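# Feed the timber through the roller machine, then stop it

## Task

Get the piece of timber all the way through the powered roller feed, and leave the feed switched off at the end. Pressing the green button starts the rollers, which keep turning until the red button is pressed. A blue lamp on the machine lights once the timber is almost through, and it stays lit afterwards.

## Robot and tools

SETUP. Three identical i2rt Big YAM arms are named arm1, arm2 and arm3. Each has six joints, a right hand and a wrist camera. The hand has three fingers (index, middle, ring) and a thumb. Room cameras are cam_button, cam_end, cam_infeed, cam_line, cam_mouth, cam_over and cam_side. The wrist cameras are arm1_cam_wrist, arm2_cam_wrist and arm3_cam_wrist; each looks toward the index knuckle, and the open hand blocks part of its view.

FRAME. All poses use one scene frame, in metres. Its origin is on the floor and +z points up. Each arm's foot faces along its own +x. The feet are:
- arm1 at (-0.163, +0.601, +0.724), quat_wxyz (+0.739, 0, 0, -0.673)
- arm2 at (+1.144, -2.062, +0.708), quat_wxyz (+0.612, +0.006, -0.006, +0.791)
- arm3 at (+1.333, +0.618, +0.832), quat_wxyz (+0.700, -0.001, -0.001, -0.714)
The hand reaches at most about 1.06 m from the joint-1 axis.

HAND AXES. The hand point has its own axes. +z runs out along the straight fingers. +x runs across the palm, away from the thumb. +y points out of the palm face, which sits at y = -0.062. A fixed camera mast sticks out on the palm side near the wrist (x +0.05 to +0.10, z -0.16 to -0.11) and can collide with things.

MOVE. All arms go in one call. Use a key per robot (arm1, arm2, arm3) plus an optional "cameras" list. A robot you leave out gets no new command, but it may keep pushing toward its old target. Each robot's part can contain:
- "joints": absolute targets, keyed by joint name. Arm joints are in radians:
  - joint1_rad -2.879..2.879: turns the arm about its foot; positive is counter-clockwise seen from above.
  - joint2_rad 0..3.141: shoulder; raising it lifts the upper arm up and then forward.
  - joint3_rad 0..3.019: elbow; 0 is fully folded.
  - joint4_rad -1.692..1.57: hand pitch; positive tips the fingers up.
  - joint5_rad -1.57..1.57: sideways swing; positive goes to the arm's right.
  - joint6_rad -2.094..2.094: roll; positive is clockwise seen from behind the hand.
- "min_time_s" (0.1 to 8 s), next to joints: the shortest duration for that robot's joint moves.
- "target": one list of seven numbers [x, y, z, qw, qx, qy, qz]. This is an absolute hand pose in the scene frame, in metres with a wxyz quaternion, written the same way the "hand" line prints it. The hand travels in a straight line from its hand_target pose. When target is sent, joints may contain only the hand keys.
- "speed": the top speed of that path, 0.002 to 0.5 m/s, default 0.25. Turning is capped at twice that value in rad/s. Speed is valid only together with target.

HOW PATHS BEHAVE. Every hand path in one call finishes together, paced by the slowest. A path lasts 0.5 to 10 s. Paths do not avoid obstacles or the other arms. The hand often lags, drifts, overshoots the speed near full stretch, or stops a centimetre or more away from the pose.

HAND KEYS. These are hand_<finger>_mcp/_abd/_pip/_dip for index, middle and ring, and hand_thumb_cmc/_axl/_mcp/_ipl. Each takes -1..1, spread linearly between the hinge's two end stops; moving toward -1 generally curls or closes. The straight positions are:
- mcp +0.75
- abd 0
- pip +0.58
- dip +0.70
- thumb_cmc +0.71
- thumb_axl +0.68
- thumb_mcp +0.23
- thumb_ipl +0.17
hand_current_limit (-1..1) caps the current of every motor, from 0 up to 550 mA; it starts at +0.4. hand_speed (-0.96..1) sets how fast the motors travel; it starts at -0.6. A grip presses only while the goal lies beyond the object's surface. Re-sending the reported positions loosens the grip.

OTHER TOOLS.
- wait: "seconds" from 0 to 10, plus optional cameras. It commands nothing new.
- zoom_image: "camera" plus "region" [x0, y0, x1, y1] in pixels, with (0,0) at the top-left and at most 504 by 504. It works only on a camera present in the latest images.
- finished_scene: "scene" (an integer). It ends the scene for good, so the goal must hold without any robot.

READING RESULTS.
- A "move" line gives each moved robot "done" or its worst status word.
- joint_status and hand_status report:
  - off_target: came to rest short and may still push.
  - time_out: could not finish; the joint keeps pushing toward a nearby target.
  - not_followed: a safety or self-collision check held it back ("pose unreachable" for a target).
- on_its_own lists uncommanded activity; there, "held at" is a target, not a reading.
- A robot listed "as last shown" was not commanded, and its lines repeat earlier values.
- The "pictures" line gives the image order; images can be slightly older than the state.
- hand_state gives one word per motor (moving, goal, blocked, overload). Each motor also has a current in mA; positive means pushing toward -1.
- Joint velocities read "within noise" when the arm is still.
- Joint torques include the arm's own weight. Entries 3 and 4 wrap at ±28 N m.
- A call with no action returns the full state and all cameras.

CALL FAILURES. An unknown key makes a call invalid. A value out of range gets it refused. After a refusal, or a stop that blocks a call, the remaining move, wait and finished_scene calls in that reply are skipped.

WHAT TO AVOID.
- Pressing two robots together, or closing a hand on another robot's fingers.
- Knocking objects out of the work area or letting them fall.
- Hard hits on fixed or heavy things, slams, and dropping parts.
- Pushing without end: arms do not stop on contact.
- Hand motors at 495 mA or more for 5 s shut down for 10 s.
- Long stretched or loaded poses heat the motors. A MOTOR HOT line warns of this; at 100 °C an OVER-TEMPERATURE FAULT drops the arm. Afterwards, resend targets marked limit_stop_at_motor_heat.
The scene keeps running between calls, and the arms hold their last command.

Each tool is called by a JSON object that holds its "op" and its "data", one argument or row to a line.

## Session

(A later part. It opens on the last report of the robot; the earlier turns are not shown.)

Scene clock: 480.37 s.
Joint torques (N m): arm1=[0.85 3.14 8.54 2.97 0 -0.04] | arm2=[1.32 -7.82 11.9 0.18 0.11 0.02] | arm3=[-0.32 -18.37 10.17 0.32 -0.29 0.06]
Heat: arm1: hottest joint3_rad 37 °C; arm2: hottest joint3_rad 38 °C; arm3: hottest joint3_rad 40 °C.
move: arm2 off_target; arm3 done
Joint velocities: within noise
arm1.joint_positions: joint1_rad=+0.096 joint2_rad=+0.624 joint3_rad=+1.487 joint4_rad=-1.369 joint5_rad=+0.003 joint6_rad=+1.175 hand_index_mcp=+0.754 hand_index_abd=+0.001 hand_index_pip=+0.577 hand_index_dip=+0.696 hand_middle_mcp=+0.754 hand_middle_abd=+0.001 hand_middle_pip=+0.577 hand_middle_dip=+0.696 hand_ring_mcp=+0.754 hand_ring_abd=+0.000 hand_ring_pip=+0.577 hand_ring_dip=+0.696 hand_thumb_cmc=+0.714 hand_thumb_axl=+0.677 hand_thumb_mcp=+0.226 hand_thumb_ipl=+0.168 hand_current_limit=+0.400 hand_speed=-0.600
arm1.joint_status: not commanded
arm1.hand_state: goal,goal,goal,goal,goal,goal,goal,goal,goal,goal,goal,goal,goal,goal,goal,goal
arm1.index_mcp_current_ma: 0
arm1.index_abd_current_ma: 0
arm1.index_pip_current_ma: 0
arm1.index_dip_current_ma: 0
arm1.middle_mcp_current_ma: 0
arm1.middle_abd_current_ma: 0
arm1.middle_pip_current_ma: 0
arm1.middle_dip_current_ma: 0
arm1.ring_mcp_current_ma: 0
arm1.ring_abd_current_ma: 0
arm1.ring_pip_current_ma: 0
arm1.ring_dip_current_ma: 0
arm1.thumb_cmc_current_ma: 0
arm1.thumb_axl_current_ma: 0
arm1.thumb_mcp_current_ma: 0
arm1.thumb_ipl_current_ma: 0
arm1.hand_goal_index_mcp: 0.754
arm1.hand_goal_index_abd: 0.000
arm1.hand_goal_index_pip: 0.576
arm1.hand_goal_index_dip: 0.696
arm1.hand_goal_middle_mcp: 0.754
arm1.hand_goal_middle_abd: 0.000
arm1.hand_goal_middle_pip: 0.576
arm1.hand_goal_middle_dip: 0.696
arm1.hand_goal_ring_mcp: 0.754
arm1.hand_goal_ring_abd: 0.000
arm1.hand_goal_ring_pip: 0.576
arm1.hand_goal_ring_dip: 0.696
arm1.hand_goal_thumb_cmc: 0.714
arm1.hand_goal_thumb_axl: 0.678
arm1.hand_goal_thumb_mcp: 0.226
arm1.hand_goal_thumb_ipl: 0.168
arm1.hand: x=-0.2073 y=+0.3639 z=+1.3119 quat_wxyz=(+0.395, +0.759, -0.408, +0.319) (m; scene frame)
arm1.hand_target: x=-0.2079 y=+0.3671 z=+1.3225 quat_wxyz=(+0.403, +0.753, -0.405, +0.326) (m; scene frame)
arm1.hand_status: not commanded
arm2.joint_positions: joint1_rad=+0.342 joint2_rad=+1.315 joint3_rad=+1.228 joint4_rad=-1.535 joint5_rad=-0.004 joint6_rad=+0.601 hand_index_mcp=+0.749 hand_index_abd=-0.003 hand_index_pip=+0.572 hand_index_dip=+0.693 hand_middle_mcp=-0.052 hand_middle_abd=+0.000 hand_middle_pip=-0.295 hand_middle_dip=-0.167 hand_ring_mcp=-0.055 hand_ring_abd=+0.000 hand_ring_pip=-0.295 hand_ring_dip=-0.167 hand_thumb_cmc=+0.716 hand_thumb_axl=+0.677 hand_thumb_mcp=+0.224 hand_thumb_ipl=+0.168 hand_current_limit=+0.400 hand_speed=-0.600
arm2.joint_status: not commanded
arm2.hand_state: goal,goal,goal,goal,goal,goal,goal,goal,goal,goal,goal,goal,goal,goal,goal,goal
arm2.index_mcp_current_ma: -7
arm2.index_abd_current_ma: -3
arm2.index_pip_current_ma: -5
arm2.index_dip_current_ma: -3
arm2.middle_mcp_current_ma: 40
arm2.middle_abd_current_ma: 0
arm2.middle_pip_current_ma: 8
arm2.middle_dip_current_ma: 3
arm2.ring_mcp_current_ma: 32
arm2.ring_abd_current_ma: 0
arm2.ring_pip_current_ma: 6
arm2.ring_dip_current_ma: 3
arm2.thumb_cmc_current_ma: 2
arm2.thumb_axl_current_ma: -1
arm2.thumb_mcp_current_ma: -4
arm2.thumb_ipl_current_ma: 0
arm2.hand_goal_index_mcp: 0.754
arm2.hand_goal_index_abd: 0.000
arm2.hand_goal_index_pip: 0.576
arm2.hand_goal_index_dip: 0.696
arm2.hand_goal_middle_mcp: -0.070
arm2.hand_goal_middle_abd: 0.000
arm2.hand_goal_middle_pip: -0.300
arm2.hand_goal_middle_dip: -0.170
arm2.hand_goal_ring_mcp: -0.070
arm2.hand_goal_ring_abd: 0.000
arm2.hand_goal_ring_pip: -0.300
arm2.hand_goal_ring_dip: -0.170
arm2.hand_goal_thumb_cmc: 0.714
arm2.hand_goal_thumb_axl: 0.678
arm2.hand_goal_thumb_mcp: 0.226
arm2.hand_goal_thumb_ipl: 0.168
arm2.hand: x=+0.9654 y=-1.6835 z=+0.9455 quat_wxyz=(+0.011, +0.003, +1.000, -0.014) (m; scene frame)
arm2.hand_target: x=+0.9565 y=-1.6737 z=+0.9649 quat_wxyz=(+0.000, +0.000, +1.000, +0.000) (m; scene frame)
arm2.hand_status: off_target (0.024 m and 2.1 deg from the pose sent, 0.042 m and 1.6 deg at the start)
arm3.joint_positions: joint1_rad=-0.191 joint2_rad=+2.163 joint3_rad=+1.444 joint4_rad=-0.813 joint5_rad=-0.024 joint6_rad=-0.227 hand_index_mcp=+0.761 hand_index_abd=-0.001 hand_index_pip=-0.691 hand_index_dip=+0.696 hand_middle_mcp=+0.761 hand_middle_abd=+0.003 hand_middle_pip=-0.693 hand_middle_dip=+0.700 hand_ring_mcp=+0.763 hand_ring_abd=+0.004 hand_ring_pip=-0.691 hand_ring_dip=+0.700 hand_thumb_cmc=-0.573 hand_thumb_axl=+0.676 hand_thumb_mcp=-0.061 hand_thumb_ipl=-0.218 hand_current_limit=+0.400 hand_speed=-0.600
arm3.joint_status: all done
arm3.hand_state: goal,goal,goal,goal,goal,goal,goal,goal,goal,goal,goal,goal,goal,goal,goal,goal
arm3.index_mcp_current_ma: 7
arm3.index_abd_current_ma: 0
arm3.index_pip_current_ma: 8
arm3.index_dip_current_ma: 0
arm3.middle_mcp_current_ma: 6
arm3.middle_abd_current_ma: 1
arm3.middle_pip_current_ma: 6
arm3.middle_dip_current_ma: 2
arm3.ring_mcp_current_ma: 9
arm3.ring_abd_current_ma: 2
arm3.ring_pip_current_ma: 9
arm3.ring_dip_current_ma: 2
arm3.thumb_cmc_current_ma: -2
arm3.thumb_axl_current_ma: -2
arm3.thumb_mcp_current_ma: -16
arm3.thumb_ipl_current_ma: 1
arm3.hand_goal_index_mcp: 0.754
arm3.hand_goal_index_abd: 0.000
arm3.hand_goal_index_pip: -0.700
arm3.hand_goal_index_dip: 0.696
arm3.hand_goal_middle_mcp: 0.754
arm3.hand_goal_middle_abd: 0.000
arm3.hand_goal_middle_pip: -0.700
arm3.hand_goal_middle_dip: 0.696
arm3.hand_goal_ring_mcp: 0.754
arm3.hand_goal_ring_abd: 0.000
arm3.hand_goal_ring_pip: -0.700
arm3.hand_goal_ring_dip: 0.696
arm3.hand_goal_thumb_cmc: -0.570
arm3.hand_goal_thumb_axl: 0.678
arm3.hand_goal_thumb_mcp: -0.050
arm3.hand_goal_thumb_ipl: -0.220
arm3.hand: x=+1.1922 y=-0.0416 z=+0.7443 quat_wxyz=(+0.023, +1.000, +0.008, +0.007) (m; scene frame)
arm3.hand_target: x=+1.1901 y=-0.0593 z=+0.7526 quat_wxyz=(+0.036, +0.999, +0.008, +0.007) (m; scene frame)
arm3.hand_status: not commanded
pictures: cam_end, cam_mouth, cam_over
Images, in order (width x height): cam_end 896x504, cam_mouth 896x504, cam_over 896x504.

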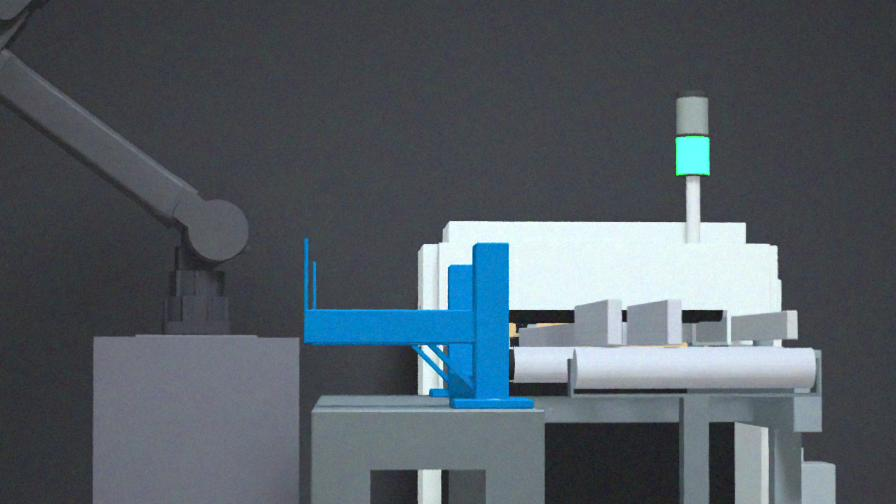

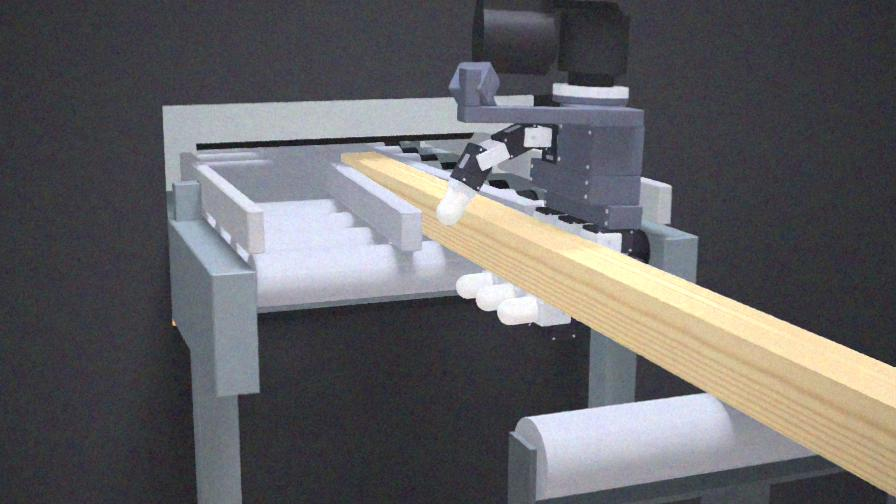

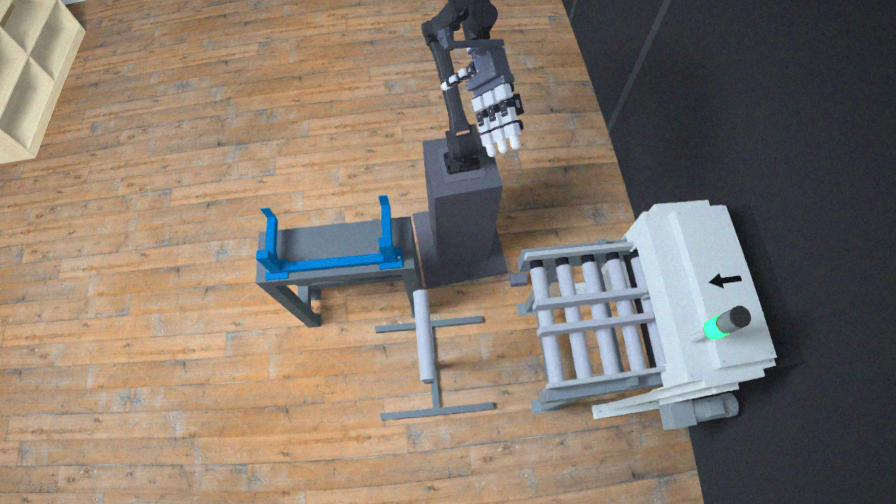

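{"op": "move", "data": {
  "cameras": ["cam_mouth","cam_infeed","cam_end","cam_over"]
}}

Scene clock: 497.93 s.
Joint torques (N m): arm1=[0.73 3.49 8.51 3 0.02 -0.05] | arm2=[1.32 -7.77 11.9 0.17 0.1 0.02] | arm3=[-0.44 -18.32 9.63 0.35 -0.17 0.07]
Heat: arm1: hottest joint3_rad 37 °C; arm2: hottest joint3_rad 41 °C; arm3: hottest joint3_rad 40 °C.
Joint velocities: within noise
arm1.joint_positions: joint1_rad=+0.096 joint2_rad=+0.624 joint3_rad=+1.487 joint4_rad=-1.369 joint5_rad=+0.003 joint6_rad=+1.175 hand_index_mcp=+0.754 hand_index_abd=+0.001 hand_index_pip=+0.577 hand_index_dip=+0.696 hand_middle_mcp=+0.754 hand_middle_abd=+0.001 hand_middle_pip=+0.577 hand_middle_dip=+0.696 hand_ring_mcp=+0.754 hand_ring_abd=+0.000 hand_ring_pip=+0.577 hand_ring_dip=+0.696 hand_thumb_cmc=+0.714 hand_thumb_axl=+0.677 hand_thumb_mcp=+0.226 hand_thumb_ipl=+0.168 hand_current_limit=+0.400 hand_speed=-0.600
arm1.joint_status: not commanded
arm1.hand_state: goal,goal,goal,goal,goal,goal,goal,goal,goal,goal,goal,goal,goal,goal,goal,goal
arm1.index_mcp_current_ma: 0
arm1.index_abd_current_ma: 0
arm1.index_pip_current_ma: 0
arm1.index_dip_current_ma: 0
arm1.middle_mcp_current_ma: 0
arm1.middle_abd_current_ma: 0
arm1.middle_pip_current_ma: 0
arm1.middle_dip_current_ma: 0
arm1.ring_mcp_current_ma: 0
arm1.ring_abd_current_ma: 0
arm1.ring_pip_current_ma: 0
arm1.ring_dip_current_ma: 0
arm1.thumb_cmc_current_ma: 0
arm1.thumb_axl_current_ma: 0
arm1.thumb_mcp_current_ma: 0
arm1.thumb_ipl_current_ma: 0
arm1.hand_goal_index_mcp: 0.754
arm1.hand_goal_index_abd: 0.000
arm1.hand_goal_index_pip: 0.576
arm1.hand_goal_index_dip: 0.696
arm1.hand_goal_middle_mcp: 0.754
arm1.hand_goal_middle_abd: 0.000
arm1.hand_goal_middle_pip: 0.576
arm1.hand_goal_middle_dip: 0.696
arm1.hand_goal_ring_mcp: 0.754
arm1.hand_goal_ring_abd: 0.000
arm1.hand_goal_ring_pip: 0.576
arm1.hand_goal_ring_dip: 0.696
arm1.hand_goal_thumb_cmc: 0.714
arm1.hand_goal_thumb_axl: 0.678
arm1.hand_goal_thumb_mcp: 0.226
arm1.hand_goal_thumb_ipl: 0.168
arm1.hand: x=-0.2073 y=+0.3639 z=+1.3119 quat_wxyz=(+0.395, +0.759, -0.408, +0.319) (m; scene frame)
arm1.hand_target: x=-0.2079 y=+0.3671 z=+1.3225 quat_wxyz=(+0.403, +0.753, -0.405, +0.326) (m; scene frame)
arm1.hand_status: not commanded
arm2.joint_positions: joint1_rad=+0.342 joint2_rad=+1.315 joint3_rad=+1.228 joint4_rad=-1.535 joint5_rad=-0.004 joint6_rad=+0.601 hand_index_mcp=+0.749 hand_index_abd=-0.003 hand_index_pip=+0.572 hand_index_dip=+0.693 hand_middle_mcp=-0.052 hand_middle_abd=+0.000 hand_middle_pip=-0.295 hand_middle_dip=-0.167 hand_ring_mcp=-0.055 hand_ring_abd=+0.000 hand_ring_pip=-0.295 hand_ring_dip=-0.167 hand_thumb_cmc=+0.716 hand_thumb_axl=+0.677 hand_thumb_mcp=+0.224 hand_thumb_ipl=+0.168 hand_current_limit=+0.400 hand_speed=-0.600
arm2.joint_status: not commanded
arm2.hand_state: goal,goal,goal,goal,goal,goal,goal,goal,goal,goal,goal,goal,goal,goal,goal,goal
arm2.index_mcp_current_ma: -7
arm2.index_abd_current_ma: -3
arm2.index_pip_current_ma: -5
arm2.index_dip_current_ma: -3
arm2.middle_mcp_current_ma: 40
arm2.middle_abd_current_ma: 0
arm2.middle_pip_current_ma: 8
arm2.middle_dip_current_ma: 3
arm2.ring_mcp_current_ma: 32
arm2.ring_abd_current_ma: 0
arm2.ring_pip_current_ma: 6
arm2.ring_dip_current_ma: 3
arm2.thumb_cmc_current_ma: 2
arm2.thumb_axl_current_ma: -1
arm2.thumb_mcp_current_ma: -4
arm2.thumb_ipl_current_ma: 0
arm2.hand_goal_index_mcp: 0.754
arm2.hand_goal_index_abd: 0.000
arm2.hand_goal_index_pip: 0.576
arm2.hand_goal_index_dip: 0.696
arm2.hand_goal_middle_mcp: -0.070
arm2.hand_goal_middle_abd: 0.000
arm2.hand_goal_middle_pip: -0.300
arm2.hand_goal_middle_dip: -0.170
arm2.hand_goal_ring_mcp: -0.070
arm2.hand_goal_ring_abd: 0.000
arm2.hand_goal_ring_pip: -0.300
arm2.hand_goal_ring_dip: -0.170
arm2.hand_goal_thumb_cmc: 0.714
arm2.hand_goal_thumb_axl: 0.678
arm2.hand_goal_thumb_mcp: 0.226
arm2.hand_goal_thumb_ipl: 0.168
arm2.hand: x=+0.9654 y=-1.6835 z=+0.9455 quat_wxyz=(+0.011, +0.003, +1.000, -0.014) (m; scene frame)
arm2.hand_target: x=+0.9564 y=-1.6736 z=+0.9649 quat_wxyz=(+0.000, +0.000, +1.000, +0.000) (m; scene frame)
arm2.hand_status: off_target (0.024 m and 2.1 deg from the pose sent, 0.042 m and 1.6 deg at the start)
arm3.joint_positions: joint1_rad=-0.191 joint2_rad=+2.164 joint3_rad=+1.450 joint4_rad=-0.813 joint5_rad=-0.027 joint6_rad=-0.227 hand_index_mcp=+0.761 hand_index_abd=-0.001 hand_index_pip=-0.691 hand_index_dip=+0.696 hand_middle_mcp=+0.761 hand_middle_abd=+0.003 hand_middle_pip=-0.693 hand_middle_dip=+0.700 hand_ring_mcp=+0.760 hand_ring_abd=+0.003 hand_ring_pip=-0.692 hand_ring_dip=+0.700 hand_thumb_cmc=-0.572 hand_thumb_axl=+0.676 hand_thumb_mcp=-0.061 hand_thumb_ipl=-0.218 hand_current_limit=+0.400 hand_speed=-0.600
arm3.joint_status: all done
arm3.hand_state: goal,goal,goal,goal,goal,goal,goal,goal,goal,goal,goal,goal,goal,goal,goal,goal
arm3.index_mcp_current_ma: 6
arm3.index_abd_current_ma: 0
arm3.index_pip_current_ma: 8
arm3.index_dip_current_ma: 0
arm3.middle_mcp_current_ma: 6
arm3.middle_abd_current_ma: 1
arm3.middle_pip_current_ma: 6
arm3.middle_dip_current_ma: 2
arm3.ring_mcp_current_ma: 4
arm3.ring_abd_current_ma: 1
arm3.ring_pip_current_ma: 7
arm3.ring_dip_current_ma: 2
arm3.thumb_cmc_current_ma: -1
arm3.thumb_axl_current_ma: -1
arm3.thumb_mcp_current_ma: -15
arm3.thumb_ipl_current_ma: 1
arm3.hand_goal_index_mcp: 0.754
arm3.hand_goal_index_abd: 0.000
arm3.hand_goal_index_pip: -0.700
arm3.hand_goal_index_dip: 0.696
arm3.hand_goal_middle_mcp: 0.754
arm3.hand_goal_middle_abd: 0.000
arm3.hand_goal_middle_pip: -0.700
arm3.hand_goal_middle_dip: 0.696
arm3.hand_goal_ring_mcp: 0.754
arm3.hand_goal_ring_abd: 0.000
arm3.hand_goal_ring_pip: -0.700
arm3.hand_goal_ring_dip: 0.696
arm3.hand_goal_thumb_cmc: -0.570
arm3.hand_goal_thumb_axl: 0.678
arm3.hand_goal_thumb_mcp: -0.050
arm3.hand_goal_thumb_ipl: -0.220
arm3.hand: x=+1.1921 y=-0.0445 z=+0.7461 quat_wxyz=(+0.025, +1.000, +0.008, +0.008) (m; scene frame)
arm3.hand_target: x=+1.1901 y=-0.0593 z=+0.7524 quat_wxyz=(+0.036, +0.999, +0.008, +0.007) (m; scene frame)
arm3.hand_status: not commanded
pictures: cam_end, cam_infeed, cam_mouth, cam_over
Images, in order (width x height): cam_end 896x504, cam_infeed 896x504, cam_mouth 896x504, cam_over 896x504.

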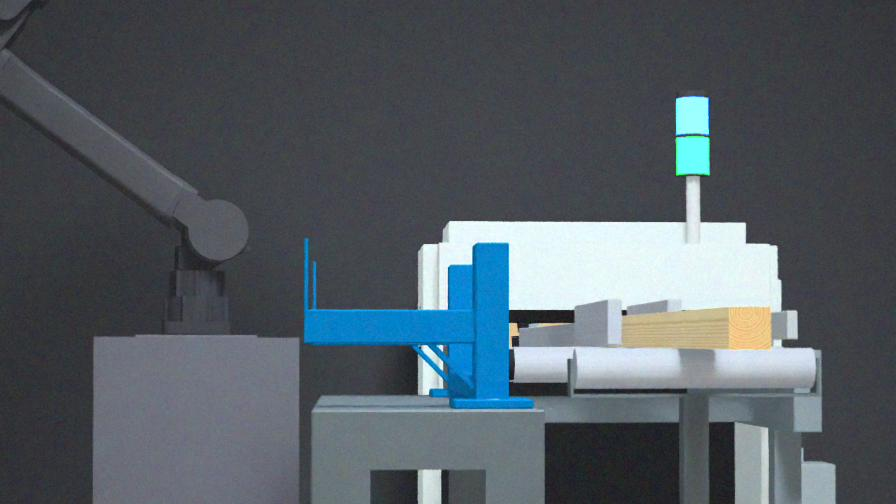

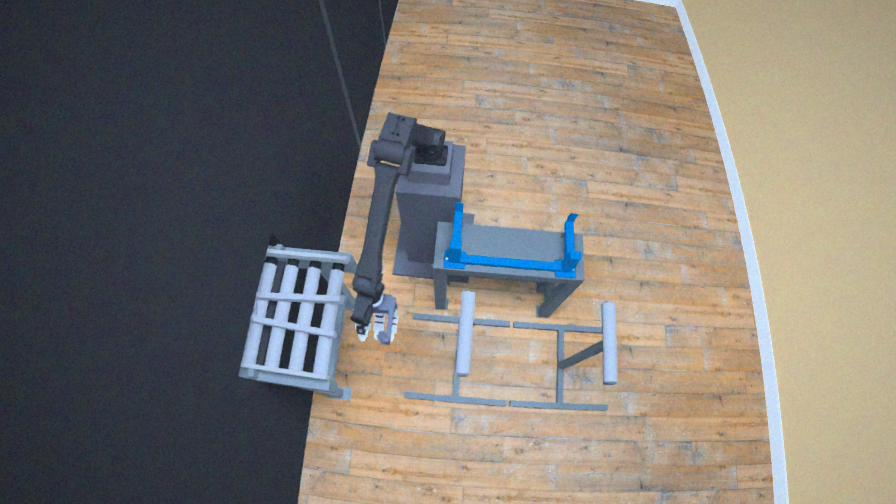

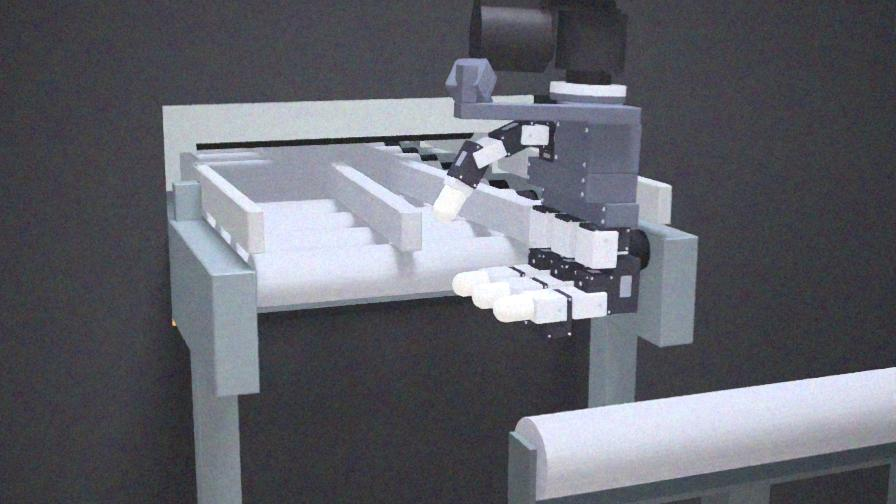

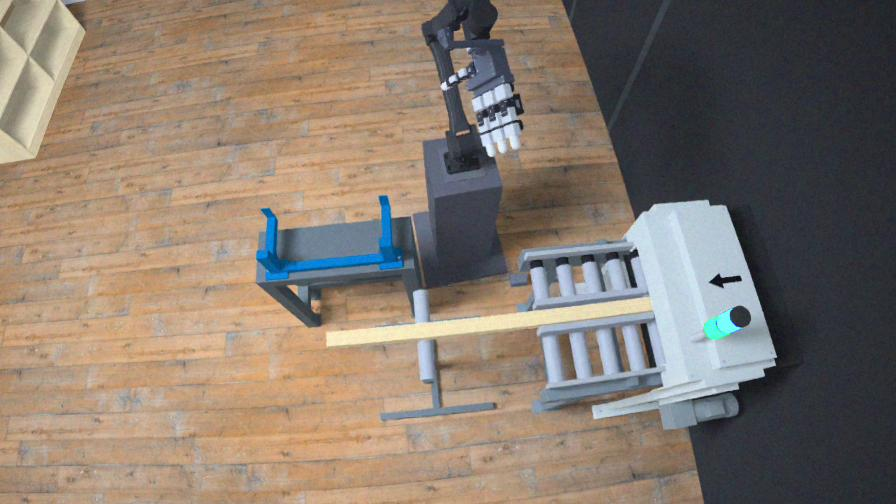

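{"op": "move", "data": {
  "arm2": {"target": [1.022, -1.6665, 0.945, 0, 0, 1, 0], "speed": 0.15},
  "cameras": ["cam_over","cam_end","cam_line","cam_button"]
}}

Scene clock: 501.97 s.
Joint torques (N m): arm1=[0.73 3.08 8.53 3 0.01 -0.04] | arm2=[0.5 -8.12 7.06 1.1 0.12 -0.05] | arm3=[-0.26 -18.32 9.8 0.32 -0.17 0.05]
Heat: arm1: hottest joint3_rad 37 °C; arm2: hottest joint3_rad 41 °C; arm3: hottest joint3_rad 40 °C.
move: arm2 done
Joint velocities: within noise
arm1, arm3: as last shown
arm2.joint_positions: joint1_rad=+0.187 joint2_rad=+1.264 joint3_rad=+1.181 joint4_rad=-1.512 joint5_rad=-0.002 joint6_rad=+0.441 hand_index_mcp=+0.749 hand_index_abd=-0.003 hand_index_pip=+0.572 hand_index_dip=+0.693 hand_middle_mcp=-0.052 hand_middle_abd=+0.000 hand_middle_pip=-0.295 hand_middle_dip=-0.167 hand_ring_mcp=-0.055 hand_ring_abd=+0.000 hand_ring_pip=-0.295 hand_ring_dip=-0.167 hand_thumb_cmc=+0.716 hand_thumb_axl=+0.677 hand_thumb_mcp=+0.224 hand_thumb_ipl=+0.168 hand_current_limit=+0.400 hand_speed=-0.600
arm2.joint_status: not commanded
arm2.hand_state: goal,goal,goal,goal,goal,goal,goal,goal,goal,goal,goal,goal,goal,goal,goal,goal
arm2.index_mcp_current_ma: -7
arm2.index_abd_current_ma: -2
arm2.index_pip_current_ma: -5
arm2.index_dip_current_ma: -3
arm2.middle_mcp_current_ma: 40
arm2.middle_abd_current_ma: 0
arm2.middle_pip_current_ma: 8
arm2.middle_dip_current_ma: 3
arm2.ring_mcp_current_ma: 32
arm2.ring_abd_current_ma: 0
arm2.ring_pip_current_ma: 6
arm2.ring_dip_current_ma: 3
arm2.thumb_cmc_current_ma: 2
arm2.thumb_axl_current_ma: -1
arm2.thumb_mcp_current_ma: -4
arm2.thumb_ipl_current_ma: 0
arm2.hand_goal_index_mcp: 0.754
arm2.hand_goal_index_abd: 0.000
arm2.hand_goal_index_pip: 0.576
arm2.hand_goal_index_dip: 0.696
arm2.hand_goal_middle_mcp: -0.070
arm2.hand_goal_middle_abd: 0.000
arm2.hand_goal_middle_pip: -0.300
arm2.hand_goal_middle_dip: -0.170
arm2.hand_goal_ring_mcp: -0.070
arm2.hand_goal_ring_abd: 0.000
arm2.hand_goal_ring_pip: -0.300
arm2.hand_goal_ring_dip: -0.170
arm2.hand_goal_thumb_cmc: 0.714
arm2.hand_goal_thumb_axl: 0.678
arm2.hand_goal_thumb_mcp: 0.226
arm2.hand_goal_thumb_ipl: 0.168
arm2.hand: x=+1.0186 y=-1.6673 z=+0.9460 quat_wxyz=(+0.003, +0.000, +1.000, -0.003) (m; scene frame)
arm2.hand_target: x=+1.0219 y=-1.6666 z=+0.9449 quat_wxyz=(+0.000, +0.000, +1.000, +0.000) (m; scene frame)
arm2.hand_status: done (0.004 m and 0.5 deg from the pose sent, 0.059 m and 2.1 deg at the start)
pictures: cam_button, cam_end, cam_line, cam_over
Images, in order (width x height): cam_button 896x504, cam_end 896x504, cam_line 896x504, cam_over 896x504.

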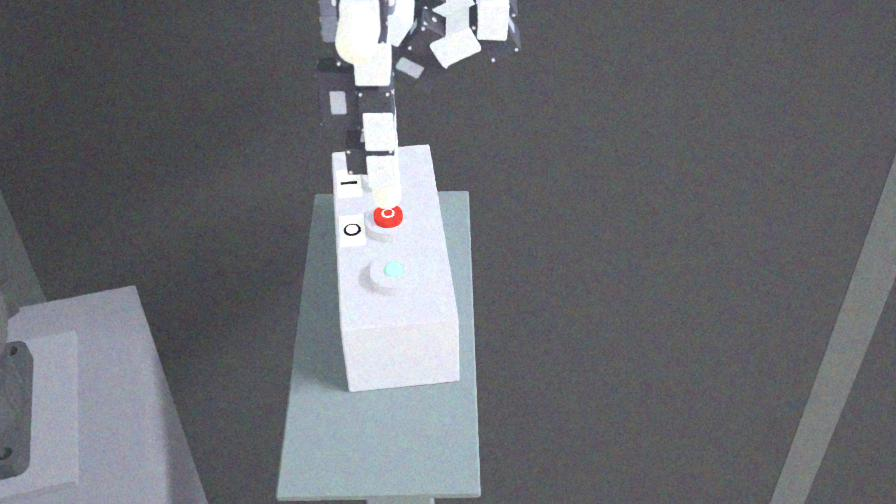

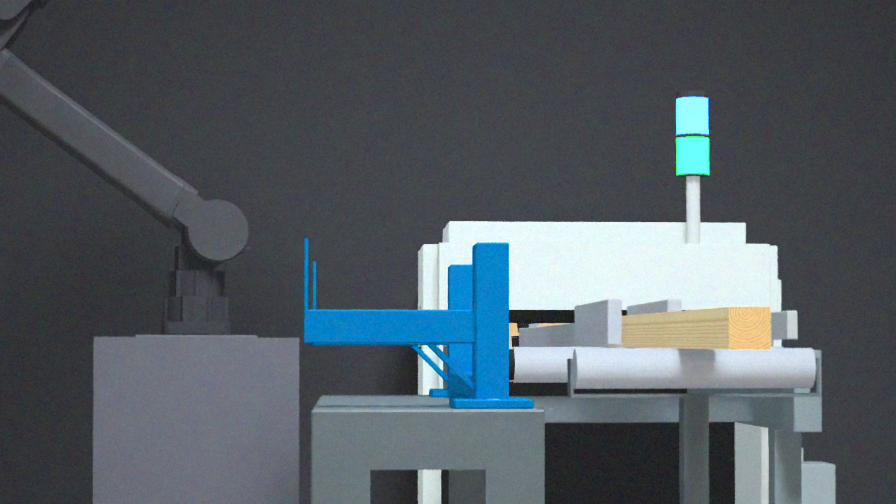

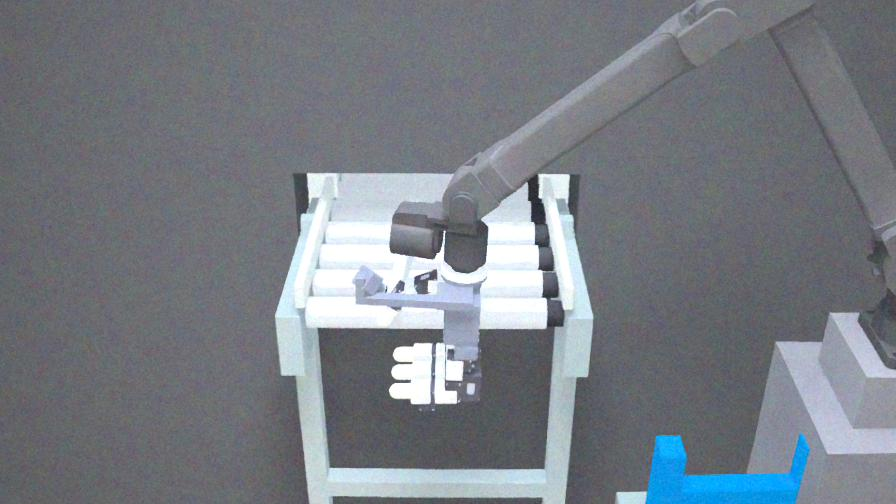

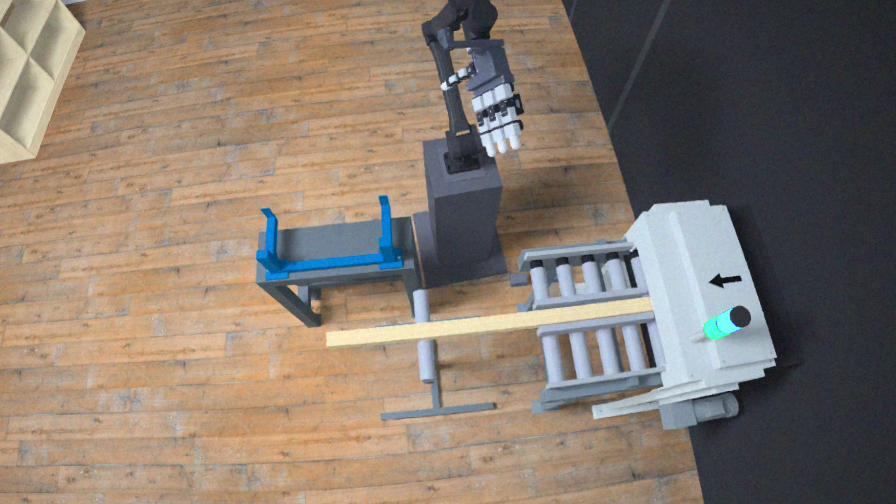

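{"op": "zoom_image", "data": {
  "camera": "cam_over",
  "region": [520, 180, 800, 440]
}}

{"op": "zoom_image", "data": {
  "camera": "cam_end",
  "region": [400, 200, 860, 460]
}}

{"op": "move", "data": {
  "cameras": ["cam_side"]
}}

Scaled by 1.800 from the camera's 896x504 image, which has a finer 1280x720 frame.

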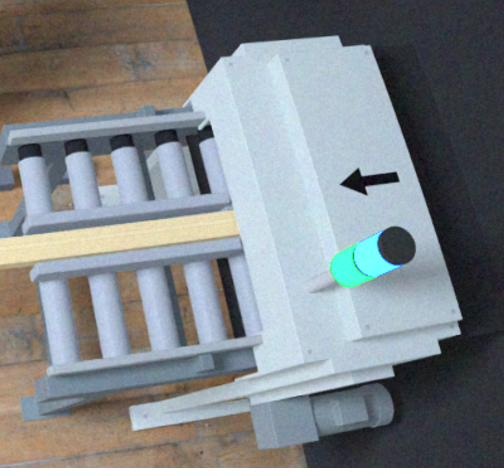

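Scaled by 1.096 from the camera's 896x504 image, which has a finer 1280x720 frame.

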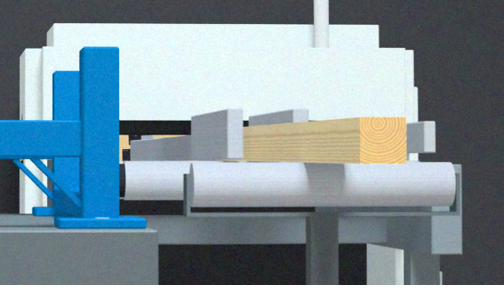

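Scene clock: 506.93 s.
Joint torques (N m): arm1=[0.73 3.14 8.47 3.04 0 -0.04] | arm2=[0.5 -8.12 7.08 1.09 0.12 -0.06] | arm3=[-0.5 -18.37 9.7 0.32 -0.18 0.07]
Heat: arm1: hottest joint3_rad 37 °C; arm2: hottest joint3_rad 40 °C; arm3: hottest joint3_rad 40 °C.
Joint velocities: within noise
arm1.joint_positions: joint1_rad=+0.096 joint2_rad=+0.624 joint3_rad=+1.487 joint4_rad=-1.369 joint5_rad=+0.003 joint6_rad=+1.175 hand_index_mcp=+0.754 hand_index_abd=+0.001 hand_index_pip=+0.577 hand_index_dip=+0.696 hand_middle_mcp=+0.754 hand_middle_abd=+0.001 hand_middle_pip=+0.577 hand_middle_dip=+0.696 hand_ring_mcp=+0.754 hand_ring_abd=+0.000 hand_ring_pip=+0.577 hand_ring_dip=+0.696 hand_thumb_cmc=+0.714 hand_thumb_axl=+0.677 hand_thumb_mcp=+0.226 hand_thumb_ipl=+0.168 hand_current_limit=+0.400 hand_speed=-0.600
arm1.joint_status: not commanded
arm1.hand_state: goal,goal,goal,goal,goal,goal,goal,goal,goal,goal,goal,goal,goal,goal,goal,goal
arm1.index_mcp_current_ma: 0
arm1.index_abd_current_ma: 0
arm1.index_pip_current_ma: 0
arm1.index_dip_current_ma: 0
arm1.middle_mcp_current_ma: 0
arm1.middle_abd_current_ma: 0
arm1.middle_pip_current_ma: 0
arm1.middle_dip_current_ma: 0
arm1.ring_mcp_current_ma: 0
arm1.ring_abd_current_ma: 0
arm1.ring_pip_current_ma: 0
arm1.ring_dip_current_ma: 0
arm1.thumb_cmc_current_ma: 0
arm1.thumb_axl_current_ma: 0
arm1.thumb_mcp_current_ma: 0
arm1.thumb_ipl_current_ma: 0
arm1.hand_goal_index_mcp: 0.754
arm1.hand_goal_index_abd: 0.000
arm1.hand_goal_index_pip: 0.576
arm1.hand_goal_index_dip: 0.696
arm1.hand_goal_middle_mcp: 0.754
arm1.hand_goal_middle_abd: 0.000
arm1.hand_goal_middle_pip: 0.576
arm1.hand_goal_middle_dip: 0.696
arm1.hand_goal_ring_mcp: 0.754
arm1.hand_goal_ring_abd: 0.000
arm1.hand_goal_ring_pip: 0.576
arm1.hand_goal_ring_dip: 0.696
arm1.hand_goal_thumb_cmc: 0.714
arm1.hand_goal_thumb_axl: 0.678
arm1.hand_goal_thumb_mcp: 0.226
arm1.hand_goal_thumb_ipl: 0.168
arm1.hand: x=-0.2073 y=+0.3639 z=+1.3119 quat_wxyz=(+0.395, +0.759, -0.408, +0.319) (m; scene frame)
arm1.hand_target: x=-0.2079 y=+0.3671 z=+1.3225 quat_wxyz=(+0.403, +0.753, -0.405, +0.326) (m; scene frame)
arm1.hand_status: not commanded
arm2.joint_positions: joint1_rad=+0.187 joint2_rad=+1.264 joint3_rad=+1.181 joint4_rad=-1.512 joint5_rad=-0.002 joint6_rad=+0.441 hand_index_mcp=+0.749 hand_index_abd=-0.003 hand_index_pip=+0.572 hand_index_dip=+0.693 hand_middle_mcp=-0.052 hand_middle_abd=+0.000 hand_middle_pip=-0.295 hand_middle_dip=-0.167 hand_ring_mcp=-0.055 hand_ring_abd=+0.000 hand_ring_pip=-0.295 hand_ring_dip=-0.167 hand_thumb_cmc=+0.716 hand_thumb_axl=+0.677 hand_thumb_mcp=+0.224 hand_thumb_ipl=+0.168 hand_current_limit=+0.400 hand_speed=-0.600
arm2.joint_status: not commanded
arm2.hand_state: goal,goal,goal,goal,goal,goal,goal,goal,goal,goal,goal,goal,goal,goal,goal,goal
arm2.index_mcp_current_ma: -7
arm2.index_abd_current_ma: -2
arm2.index_pip_current_ma: -5
arm2.index_dip_current_ma: -3
arm2.middle_mcp_current_ma: 40
arm2.middle_abd_current_ma: 0
arm2.middle_pip_current_ma: 8
arm2.middle_dip_current_ma: 3
arm2.ring_mcp_current_ma: 32
arm2.ring_abd_current_ma: 0
arm2.ring_pip_current_ma: 6
arm2.ring_dip_current_ma: 3
arm2.thumb_cmc_current_ma: 2
arm2.thumb_axl_current_ma: -1
arm2.thumb_mcp_current_ma: -4
arm2.thumb_ipl_current_ma: 0
arm2.hand_goal_index_mcp: 0.754
arm2.hand_goal_index_abd: 0.000
arm2.hand_goal_index_pip: 0.576
arm2.hand_goal_index_dip: 0.696
arm2.hand_goal_middle_mcp: -0.070
arm2.hand_goal_middle_abd: 0.000
arm2.hand_goal_middle_pip: -0.300
arm2.hand_goal_middle_dip: -0.170
arm2.hand_goal_ring_mcp: -0.070
arm2.hand_goal_ring_abd: 0.000
arm2.hand_goal_ring_pip: -0.300
arm2.hand_goal_ring_dip: -0.170
arm2.hand_goal_thumb_cmc: 0.714
arm2.hand_goal_thumb_axl: 0.678
arm2.hand_goal_thumb_mcp: 0.226
arm2.hand_goal_thumb_ipl: 0.168
arm2.hand: x=+1.0186 y=-1.6673 z=+0.9460 quat_wxyz=(+0.003, +0.000, +1.000, -0.003) (m; scene frame)
arm2.hand_target: x=+1.0219 y=-1.6666 z=+0.9449 quat_wxyz=(+0.000, +0.000, +1.000, +0.000) (m; scene frame)
arm2.hand_status: done (0.004 m and 0.5 deg from the pose sent, 0.059 m and 2.1 deg at the start)
arm3.joint_positions: joint1_rad=-0.191 joint2_rad=+2.164 joint3_rad=+1.450 joint4_rad=-0.813 joint5_rad=-0.027 joint6_rad=-0.227 hand_index_mcp=+0.761 hand_index_abd=-0.001 hand_index_pip=-0.691 hand_index_dip=+0.696 hand_middle_mcp=+0.761 hand_middle_abd=+0.003 hand_middle_pip=-0.693 hand_middle_dip=+0.700 hand_ring_mcp=+0.760 hand_ring_abd=+0.003 hand_ring_pip=-0.692 hand_ring_dip=+0.700 hand_thumb_cmc=-0.572 hand_thumb_axl=+0.676 hand_thumb_mcp=-0.061 hand_thumb_ipl=-0.218 hand_current_limit=+0.400 hand_speed=-0.600
arm3.joint_status: not commanded
arm3.hand_state: goal,goal,goal,goal,goal,goal,goal,goal,goal,goal,goal,goal,goal,goal,goal,goal
arm3.index_mcp_current_ma: 6
arm3.index_abd_current_ma: 0
arm3.index_pip_current_ma: 8
arm3.index_dip_current_ma: 0
arm3.middle_mcp_current_ma: 6
arm3.middle_abd_current_ma: 1
arm3.middle_pip_current_ma: 6
arm3.middle_dip_current_ma: 2
arm3.ring_mcp_current_ma: 4
arm3.ring_abd_current_ma: 1
arm3.ring_pip_current_ma: 7
arm3.ring_dip_current_ma: 2
arm3.thumb_cmc_current_ma: -1
arm3.thumb_axl_current_ma: -1
arm3.thumb_mcp_current_ma: -15
arm3.thumb_ipl_current_ma: 1
arm3.hand_goal_index_mcp: 0.754
arm3.hand_goal_index_abd: 0.000
arm3.hand_goal_index_pip: -0.700
arm3.hand_goal_index_dip: 0.696
arm3.hand_goal_middle_mcp: 0.754
arm3.hand_goal_middle_abd: 0.000
arm3.hand_goal_middle_pip: -0.700
arm3.hand_goal_middle_dip: 0.696
arm3.hand_goal_ring_mcp: 0.754
arm3.hand_goal_ring_abd: 0.000
arm3.hand_goal_ring_pip: -0.700
arm3.hand_goal_ring_dip: 0.696
arm3.hand_goal_thumb_cmc: -0.570
arm3.hand_goal_thumb_axl: 0.678
arm3.hand_goal_thumb_mcp: -0.050
arm3.hand_goal_thumb_ipl: -0.220
arm3.hand: x=+1.1921 y=-0.0445 z=+0.7461 quat_wxyz=(+0.025, +1.000, +0.008, +0.008) (m; scene frame)
arm3.hand_target: x=+1.1901 y=-0.0593 z=+0.7524 quat_wxyz=(+0.036, +0.999, +0.008, +0.007) (m; scene frame)
arm3.hand_status: not commanded
pictures: cam_side
Images, in order (width x height): cam_side 896x504.

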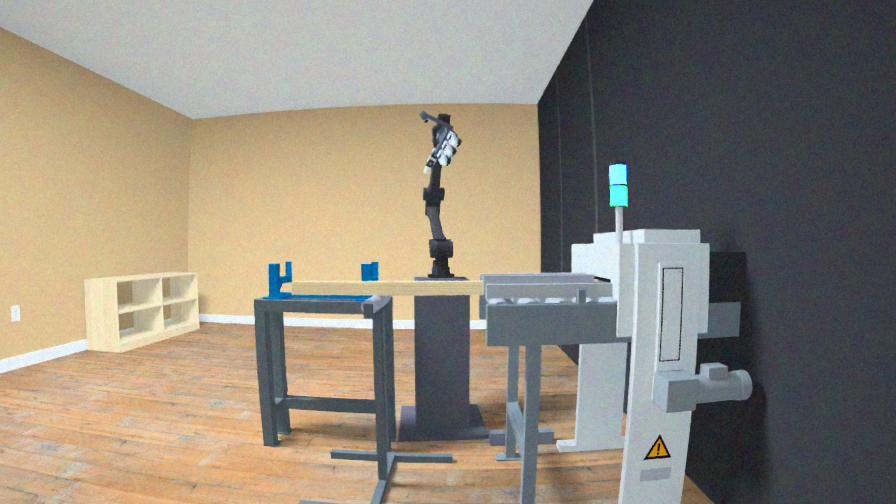

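{"op": "move", "data": {
  "arm2": {"target": [1.022, -1.669, 0.902, 0, 0, 1, 0], "speed": 0.08}
}}

{"op": "move", "data": {
  "arm2": {"target": [1.022, -1.669, 0.965, 0, 0, 1, 0], "speed": 0.1},
  "cameras": ["cam_over","cam_end","cam_line","cam_button"]
}}

Scene clock: 510.90 s.
Joint torques (N m): arm1=[0.85 3.14 8.55 2.99 0 -0.04] | arm2=[0.79 -5.66 5.63 1.8 -0.3 -0.02] | arm3=[-0.15 -18.2 9.66 0.35 -0.17 0.08]
Heat: arm1: hottest joint3_rad 37 °C; arm2: hottest joint3_rad 40 °C; arm3: hottest joint3_rad 40 °C.
move: arm2 off_target
Joint velocities: within noise
arm1, arm3: as last shown
arm2.joint_positions: joint1_rad=+0.186 joint2_rad=+1.245 joint3_rad=+1.093 joint4_rad=-1.415 joint5_rad=+0.008 joint6_rad=+0.441 hand_index_mcp=+0.765 hand_index_abd=+0.025 hand_index_pip=+0.584 hand_index_dip=+0.698 hand_middle_mcp=-0.052 hand_middle_abd=+0.000 hand_middle_pip=-0.295 hand_middle_dip=-0.167 hand_ring_mcp=-0.055 hand_ring_abd=+0.000 hand_ring_pip=-0.295 hand_ring_dip=-0.167 hand_thumb_cmc=+0.716 hand_thumb_axl=+0.677 hand_thumb_mcp=+0.223 hand_thumb_ipl=+0.168 hand_current_limit=+0.400 hand_speed=-0.600
arm2.joint_status: not commanded
arm2.hand_state: goal,blocked,goal,goal,goal,goal,goal,goal,goal,goal,goal,goal,goal,goal,goal,goal
arm2.index_mcp_current_ma: 22
arm2.index_abd_current_ma: 48
arm2.index_pip_current_ma: 13
arm2.index_dip_current_ma: 3
arm2.middle_mcp_current_ma: 40
arm2.middle_abd_current_ma: 0
arm2.middle_pip_current_ma: 8
arm2.middle_dip_current_ma: 3
arm2.ring_mcp_current_ma: 32
arm2.ring_abd_current_ma: 0
arm2.ring_pip_current_ma: 6
arm2.ring_dip_current_ma: 3
arm2.thumb_cmc_current_ma: 2
arm2.thumb_axl_current_ma: -1
arm2.thumb_mcp_current_ma: -4
arm2.thumb_ipl_current_ma: 0
arm2.hand_goal_index_mcp: 0.754
arm2.hand_goal_index_abd: 0.000
arm2.hand_goal_index_pip: 0.576
arm2.hand_goal_index_dip: 0.696
arm2.hand_goal_middle_mcp: -0.070
arm2.hand_goal_middle_abd: 0.000
arm2.hand_goal_middle_pip: -0.300
arm2.hand_goal_middle_dip: -0.170
arm2.hand_goal_ring_mcp: -0.070
arm2.hand_goal_ring_abd: 0.000
arm2.hand_goal_ring_pip: -0.300
arm2.hand_goal_ring_dip: -0.170
arm2.hand_goal_thumb_cmc: 0.714
arm2.hand_goal_thumb_axl: 0.678
arm2.hand_goal_thumb_mcp: 0.226
arm2.hand_goal_thumb_ipl: 0.168
arm2.hand: x=+1.0221 y=-1.6691 z=+0.9217 quat_wxyz=(+0.002, +0.000, +1.000, +0.012) (m; scene frame)
arm2.hand_target: x=+1.0222 y=-1.6697 z=+0.9025 quat_wxyz=(+0.000, +0.000, +1.000, +0.000) (m; scene frame)
arm2.hand_status: off_target (0.020 m and 1.4 deg from the pose sent, 0.044 m and 0.5 deg at the start)
pictures: none

Scene clock: 512.27 s.
Joint torques (N m): arm1=[0.73 3.25 8.49 2.97 0.01 -0.04] | arm2=[0.73 -6.95 11.93 0.2 0.08 -0.02] | arm3=[-0.09 -18.49 9.72 0.32 -0.16 0.08]
Heat: arm1: hottest joint3_rad 37 °C; arm2: hottest joint3_rad 40 °C; arm3: hottest joint3_rad 40 °C.
move: arm2 off_target
Joint velocities: within noise
arm1, arm3: as last shown
arm2.joint_positions: joint1_rad=+0.186 joint2_rad=+1.243 joint3_rad=+1.160 joint4_rad=-1.544 joint5_rad=-0.001 joint6_rad=+0.441 hand_index_mcp=+0.749 hand_index_abd=+0.003 hand_index_pip=+0.572 hand_index_dip=+0.693 hand_middle_mcp=-0.052 hand_middle_abd=+0.000 hand_middle_pip=-0.295 hand_middle_dip=-0.167 hand_ring_mcp=-0.055 hand_ring_abd=+0.000 hand_ring_pip=-0.295 hand_ring_dip=-0.167 hand_thumb_cmc=+0.715 hand_thumb_axl=+0.677 hand_thumb_mcp=+0.223 hand_thumb_ipl=+0.168 hand_current_limit=+0.400 hand_speed=-0.600
arm2.joint_status: not commanded
arm2.hand_state: goal,goal,goal,goal,goal,goal,goal,goal,goal,goal,goal,goal,goal,goal,goal,goal
arm2.index_mcp_current_ma: -8
arm2.index_abd_current_ma: 3
arm2.index_pip_current_ma: -5
arm2.index_dip_current_ma: -3
arm2.middle_mcp_current_ma: 40
arm2.middle_abd_current_ma: 0
arm2.middle_pip_current_ma: 8
arm2.middle_dip_current_ma: 3
arm2.ring_mcp_current_ma: 32
arm2.ring_abd_current_ma: 0
arm2.ring_pip_current_ma: 6
arm2.ring_dip_current_ma: 3
arm2.thumb_cmc_current_ma: 1
arm2.thumb_axl_current_ma: -1
arm2.thumb_mcp_current_ma: -4
arm2.thumb_ipl_current_ma: 0
arm2.hand_goal_index_mcp: 0.754
arm2.hand_goal_index_abd: 0.000
arm2.hand_goal_index_pip: 0.576
arm2.hand_goal_index_dip: 0.696
arm2.hand_goal_middle_mcp: -0.070
arm2.hand_goal_middle_abd: 0.000
arm2.hand_goal_middle_pip: -0.300
arm2.hand_goal_middle_dip: -0.170
arm2.hand_goal_ring_mcp: -0.070
arm2.hand_goal_ring_abd: 0.000
arm2.hand_goal_ring_pip: -0.300
arm2.hand_goal_ring_dip: -0.170
arm2.hand_goal_thumb_cmc: 0.714
arm2.hand_goal_thumb_axl: 0.678
arm2.hand_goal_thumb_mcp: 0.226
arm2.hand_goal_thumb_ipl: 0.168
arm2.hand: x=+1.0261 y=-1.6815 z=+0.9430 quat_wxyz=(+0.010, +0.000, +1.000, -0.018) (m; scene frame)
arm2.hand_target: x=+1.0224 y=-1.6698 z=+0.9649 quat_wxyz=(+0.000, +0.000, +1.000, +0.000) (m; scene frame)
arm2.hand_status: off_target (0.026 m and 2.3 deg from the pose sent, 0.043 m and 1.4 deg at the start)
pictures: cam_button, cam_end, cam_line, cam_over
Images, in order (width x height): cam_button 896x504, cam_end 896x504, cam_line 896x504, cam_over 896x504.

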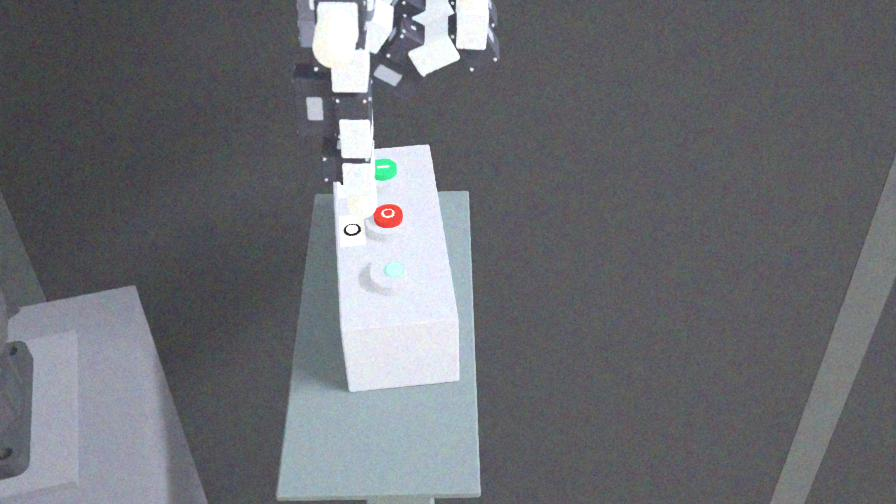

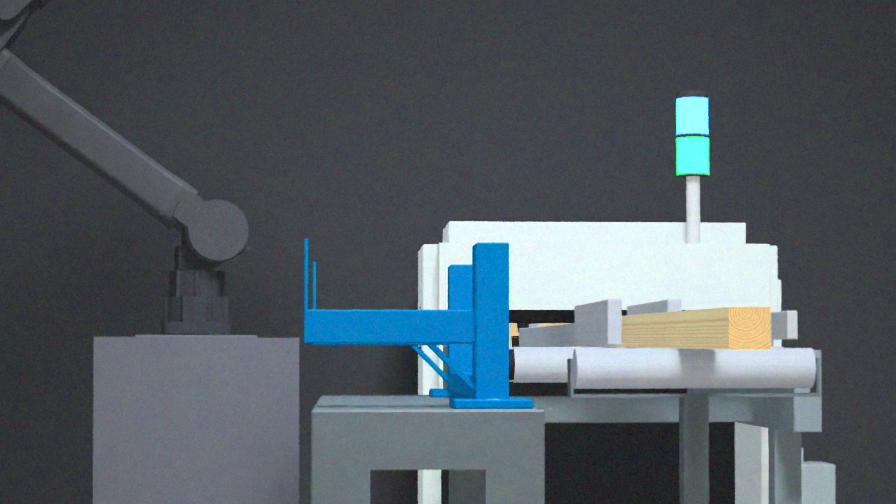

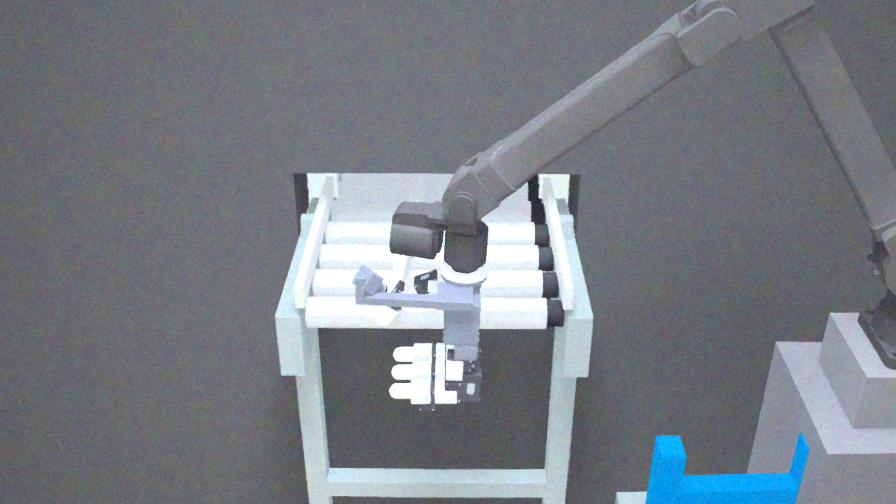

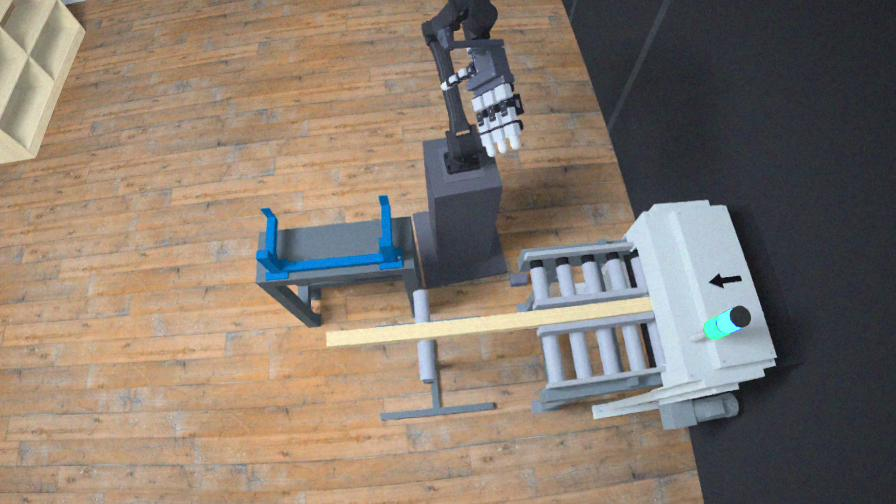

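{"op": "move", "data": {
  "cameras": ["cam_end","cam_button"],
  "arm2": {"target": [1.022, -1.6665, 0.945, 0, 0, 1, 0], "speed": 0.15}
}}

Scene clock: 515.27 s.
Joint torques (N m): arm1=[0.97 3.14 8.55 3.02 0 -0.04] | arm2=[0.56 -6.36 8.64 1.09 0.08 -0.04] | arm3=[-0.44 -18.2 9.68 0.36 -0.16 0.06]
Heat: arm1: hottest joint3_rad 37 °C; arm2: hottest joint3_rad 40 °C; arm3: hottest joint3_rad 40 °C.
move: arm2 done
Joint velocities: within noise
arm1, arm3: as last shown
arm2.joint_positions: joint1_rad=+0.186 joint2_rad=+1.247 joint3_rad=+1.160 joint4_rad=-1.512 joint5_rad=-0.001 joint6_rad=+0.440 hand_index_mcp=+0.749 hand_index_abd=+0.003 hand_index_pip=+0.572 hand_index_dip=+0.693 hand_middle_mcp=-0.052 hand_middle_abd=+0.000 hand_middle_pip=-0.295 hand_middle_dip=-0.167 hand_ring_mcp=-0.055 hand_ring_abd=+0.000 hand_ring_pip=-0.295 hand_ring_dip=-0.167 hand_thumb_cmc=+0.715 hand_thumb_axl=+0.677 hand_thumb_mcp=+0.223 hand_thumb_ipl=+0.168 hand_current_limit=+0.400 hand_speed=-0.600
arm2.joint_status: not commanded
arm2.hand_state: goal,goal,goal,goal,goal,goal,goal,goal,goal,goal,goal,goal,goal,goal,goal,goal
arm2.index_mcp_current_ma: -8
arm2.index_abd_current_ma: 3
arm2.index_pip_current_ma: -5
arm2.index_dip_current_ma: -3
arm2.middle_mcp_current_ma: 40
arm2.middle_abd_current_ma: 0
arm2.middle_pip_current_ma: 8
arm2.middle_dip_current_ma: 3
arm2.ring_mcp_current_ma: 32
arm2.ring_abd_current_ma: 0
arm2.ring_pip_current_ma: 6
arm2.ring_dip_current_ma: 3
arm2.thumb_cmc_current_ma: 1
arm2.thumb_axl_current_ma: -1
arm2.thumb_mcp_current_ma: -4
arm2.thumb_ipl_current_ma: 0
arm2.hand_goal_index_mcp: 0.754
arm2.hand_goal_index_abd: 0.000
arm2.hand_goal_index_pip: 0.576
arm2.hand_goal_index_dip: 0.696
arm2.hand_goal_middle_mcp: -0.070
arm2.hand_goal_middle_abd: 0.000
arm2.hand_goal_middle_pip: -0.300
arm2.hand_goal_middle_dip: -0.170
arm2.hand_goal_ring_mcp: -0.070
arm2.hand_goal_ring_abd: 0.000
arm2.hand_goal_ring_pip: -0.300
arm2.hand_goal_ring_dip: -0.170
arm2.hand_goal_thumb_cmc: 0.714
arm2.hand_goal_thumb_axl: 0.678
arm2.hand_goal_thumb_mcp: 0.226
arm2.hand_goal_thumb_ipl: 0.168
arm2.hand: x=+1.0223 y=-1.6738 z=+0.9437 quat_wxyz=(+0.004, -0.001, +1.000, -0.005) (m; scene frame)
arm2.hand_target: x=+1.0221 y=-1.6666 z=+0.9449 quat_wxyz=(+0.000, +0.000, +1.000, +0.000) (m; scene frame)
arm2.hand_status: done (0.007 m and 0.7 deg from the pose sent, 0.016 m and 2.4 deg at the start)
pictures: cam_button, cam_end
Images, in order (width x height): cam_button 896x504, cam_end 896x504.

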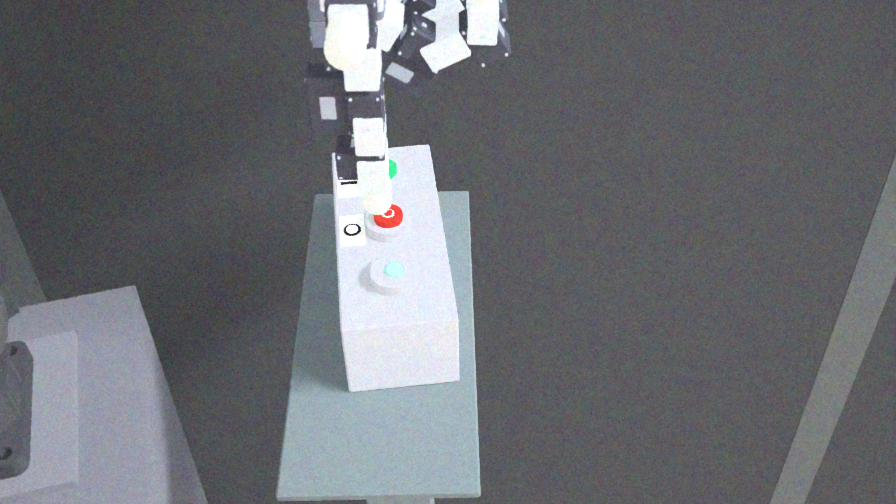

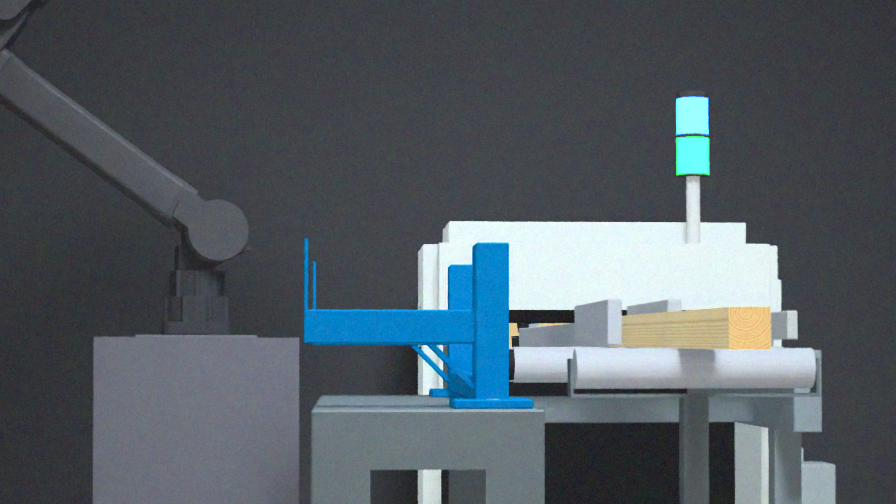

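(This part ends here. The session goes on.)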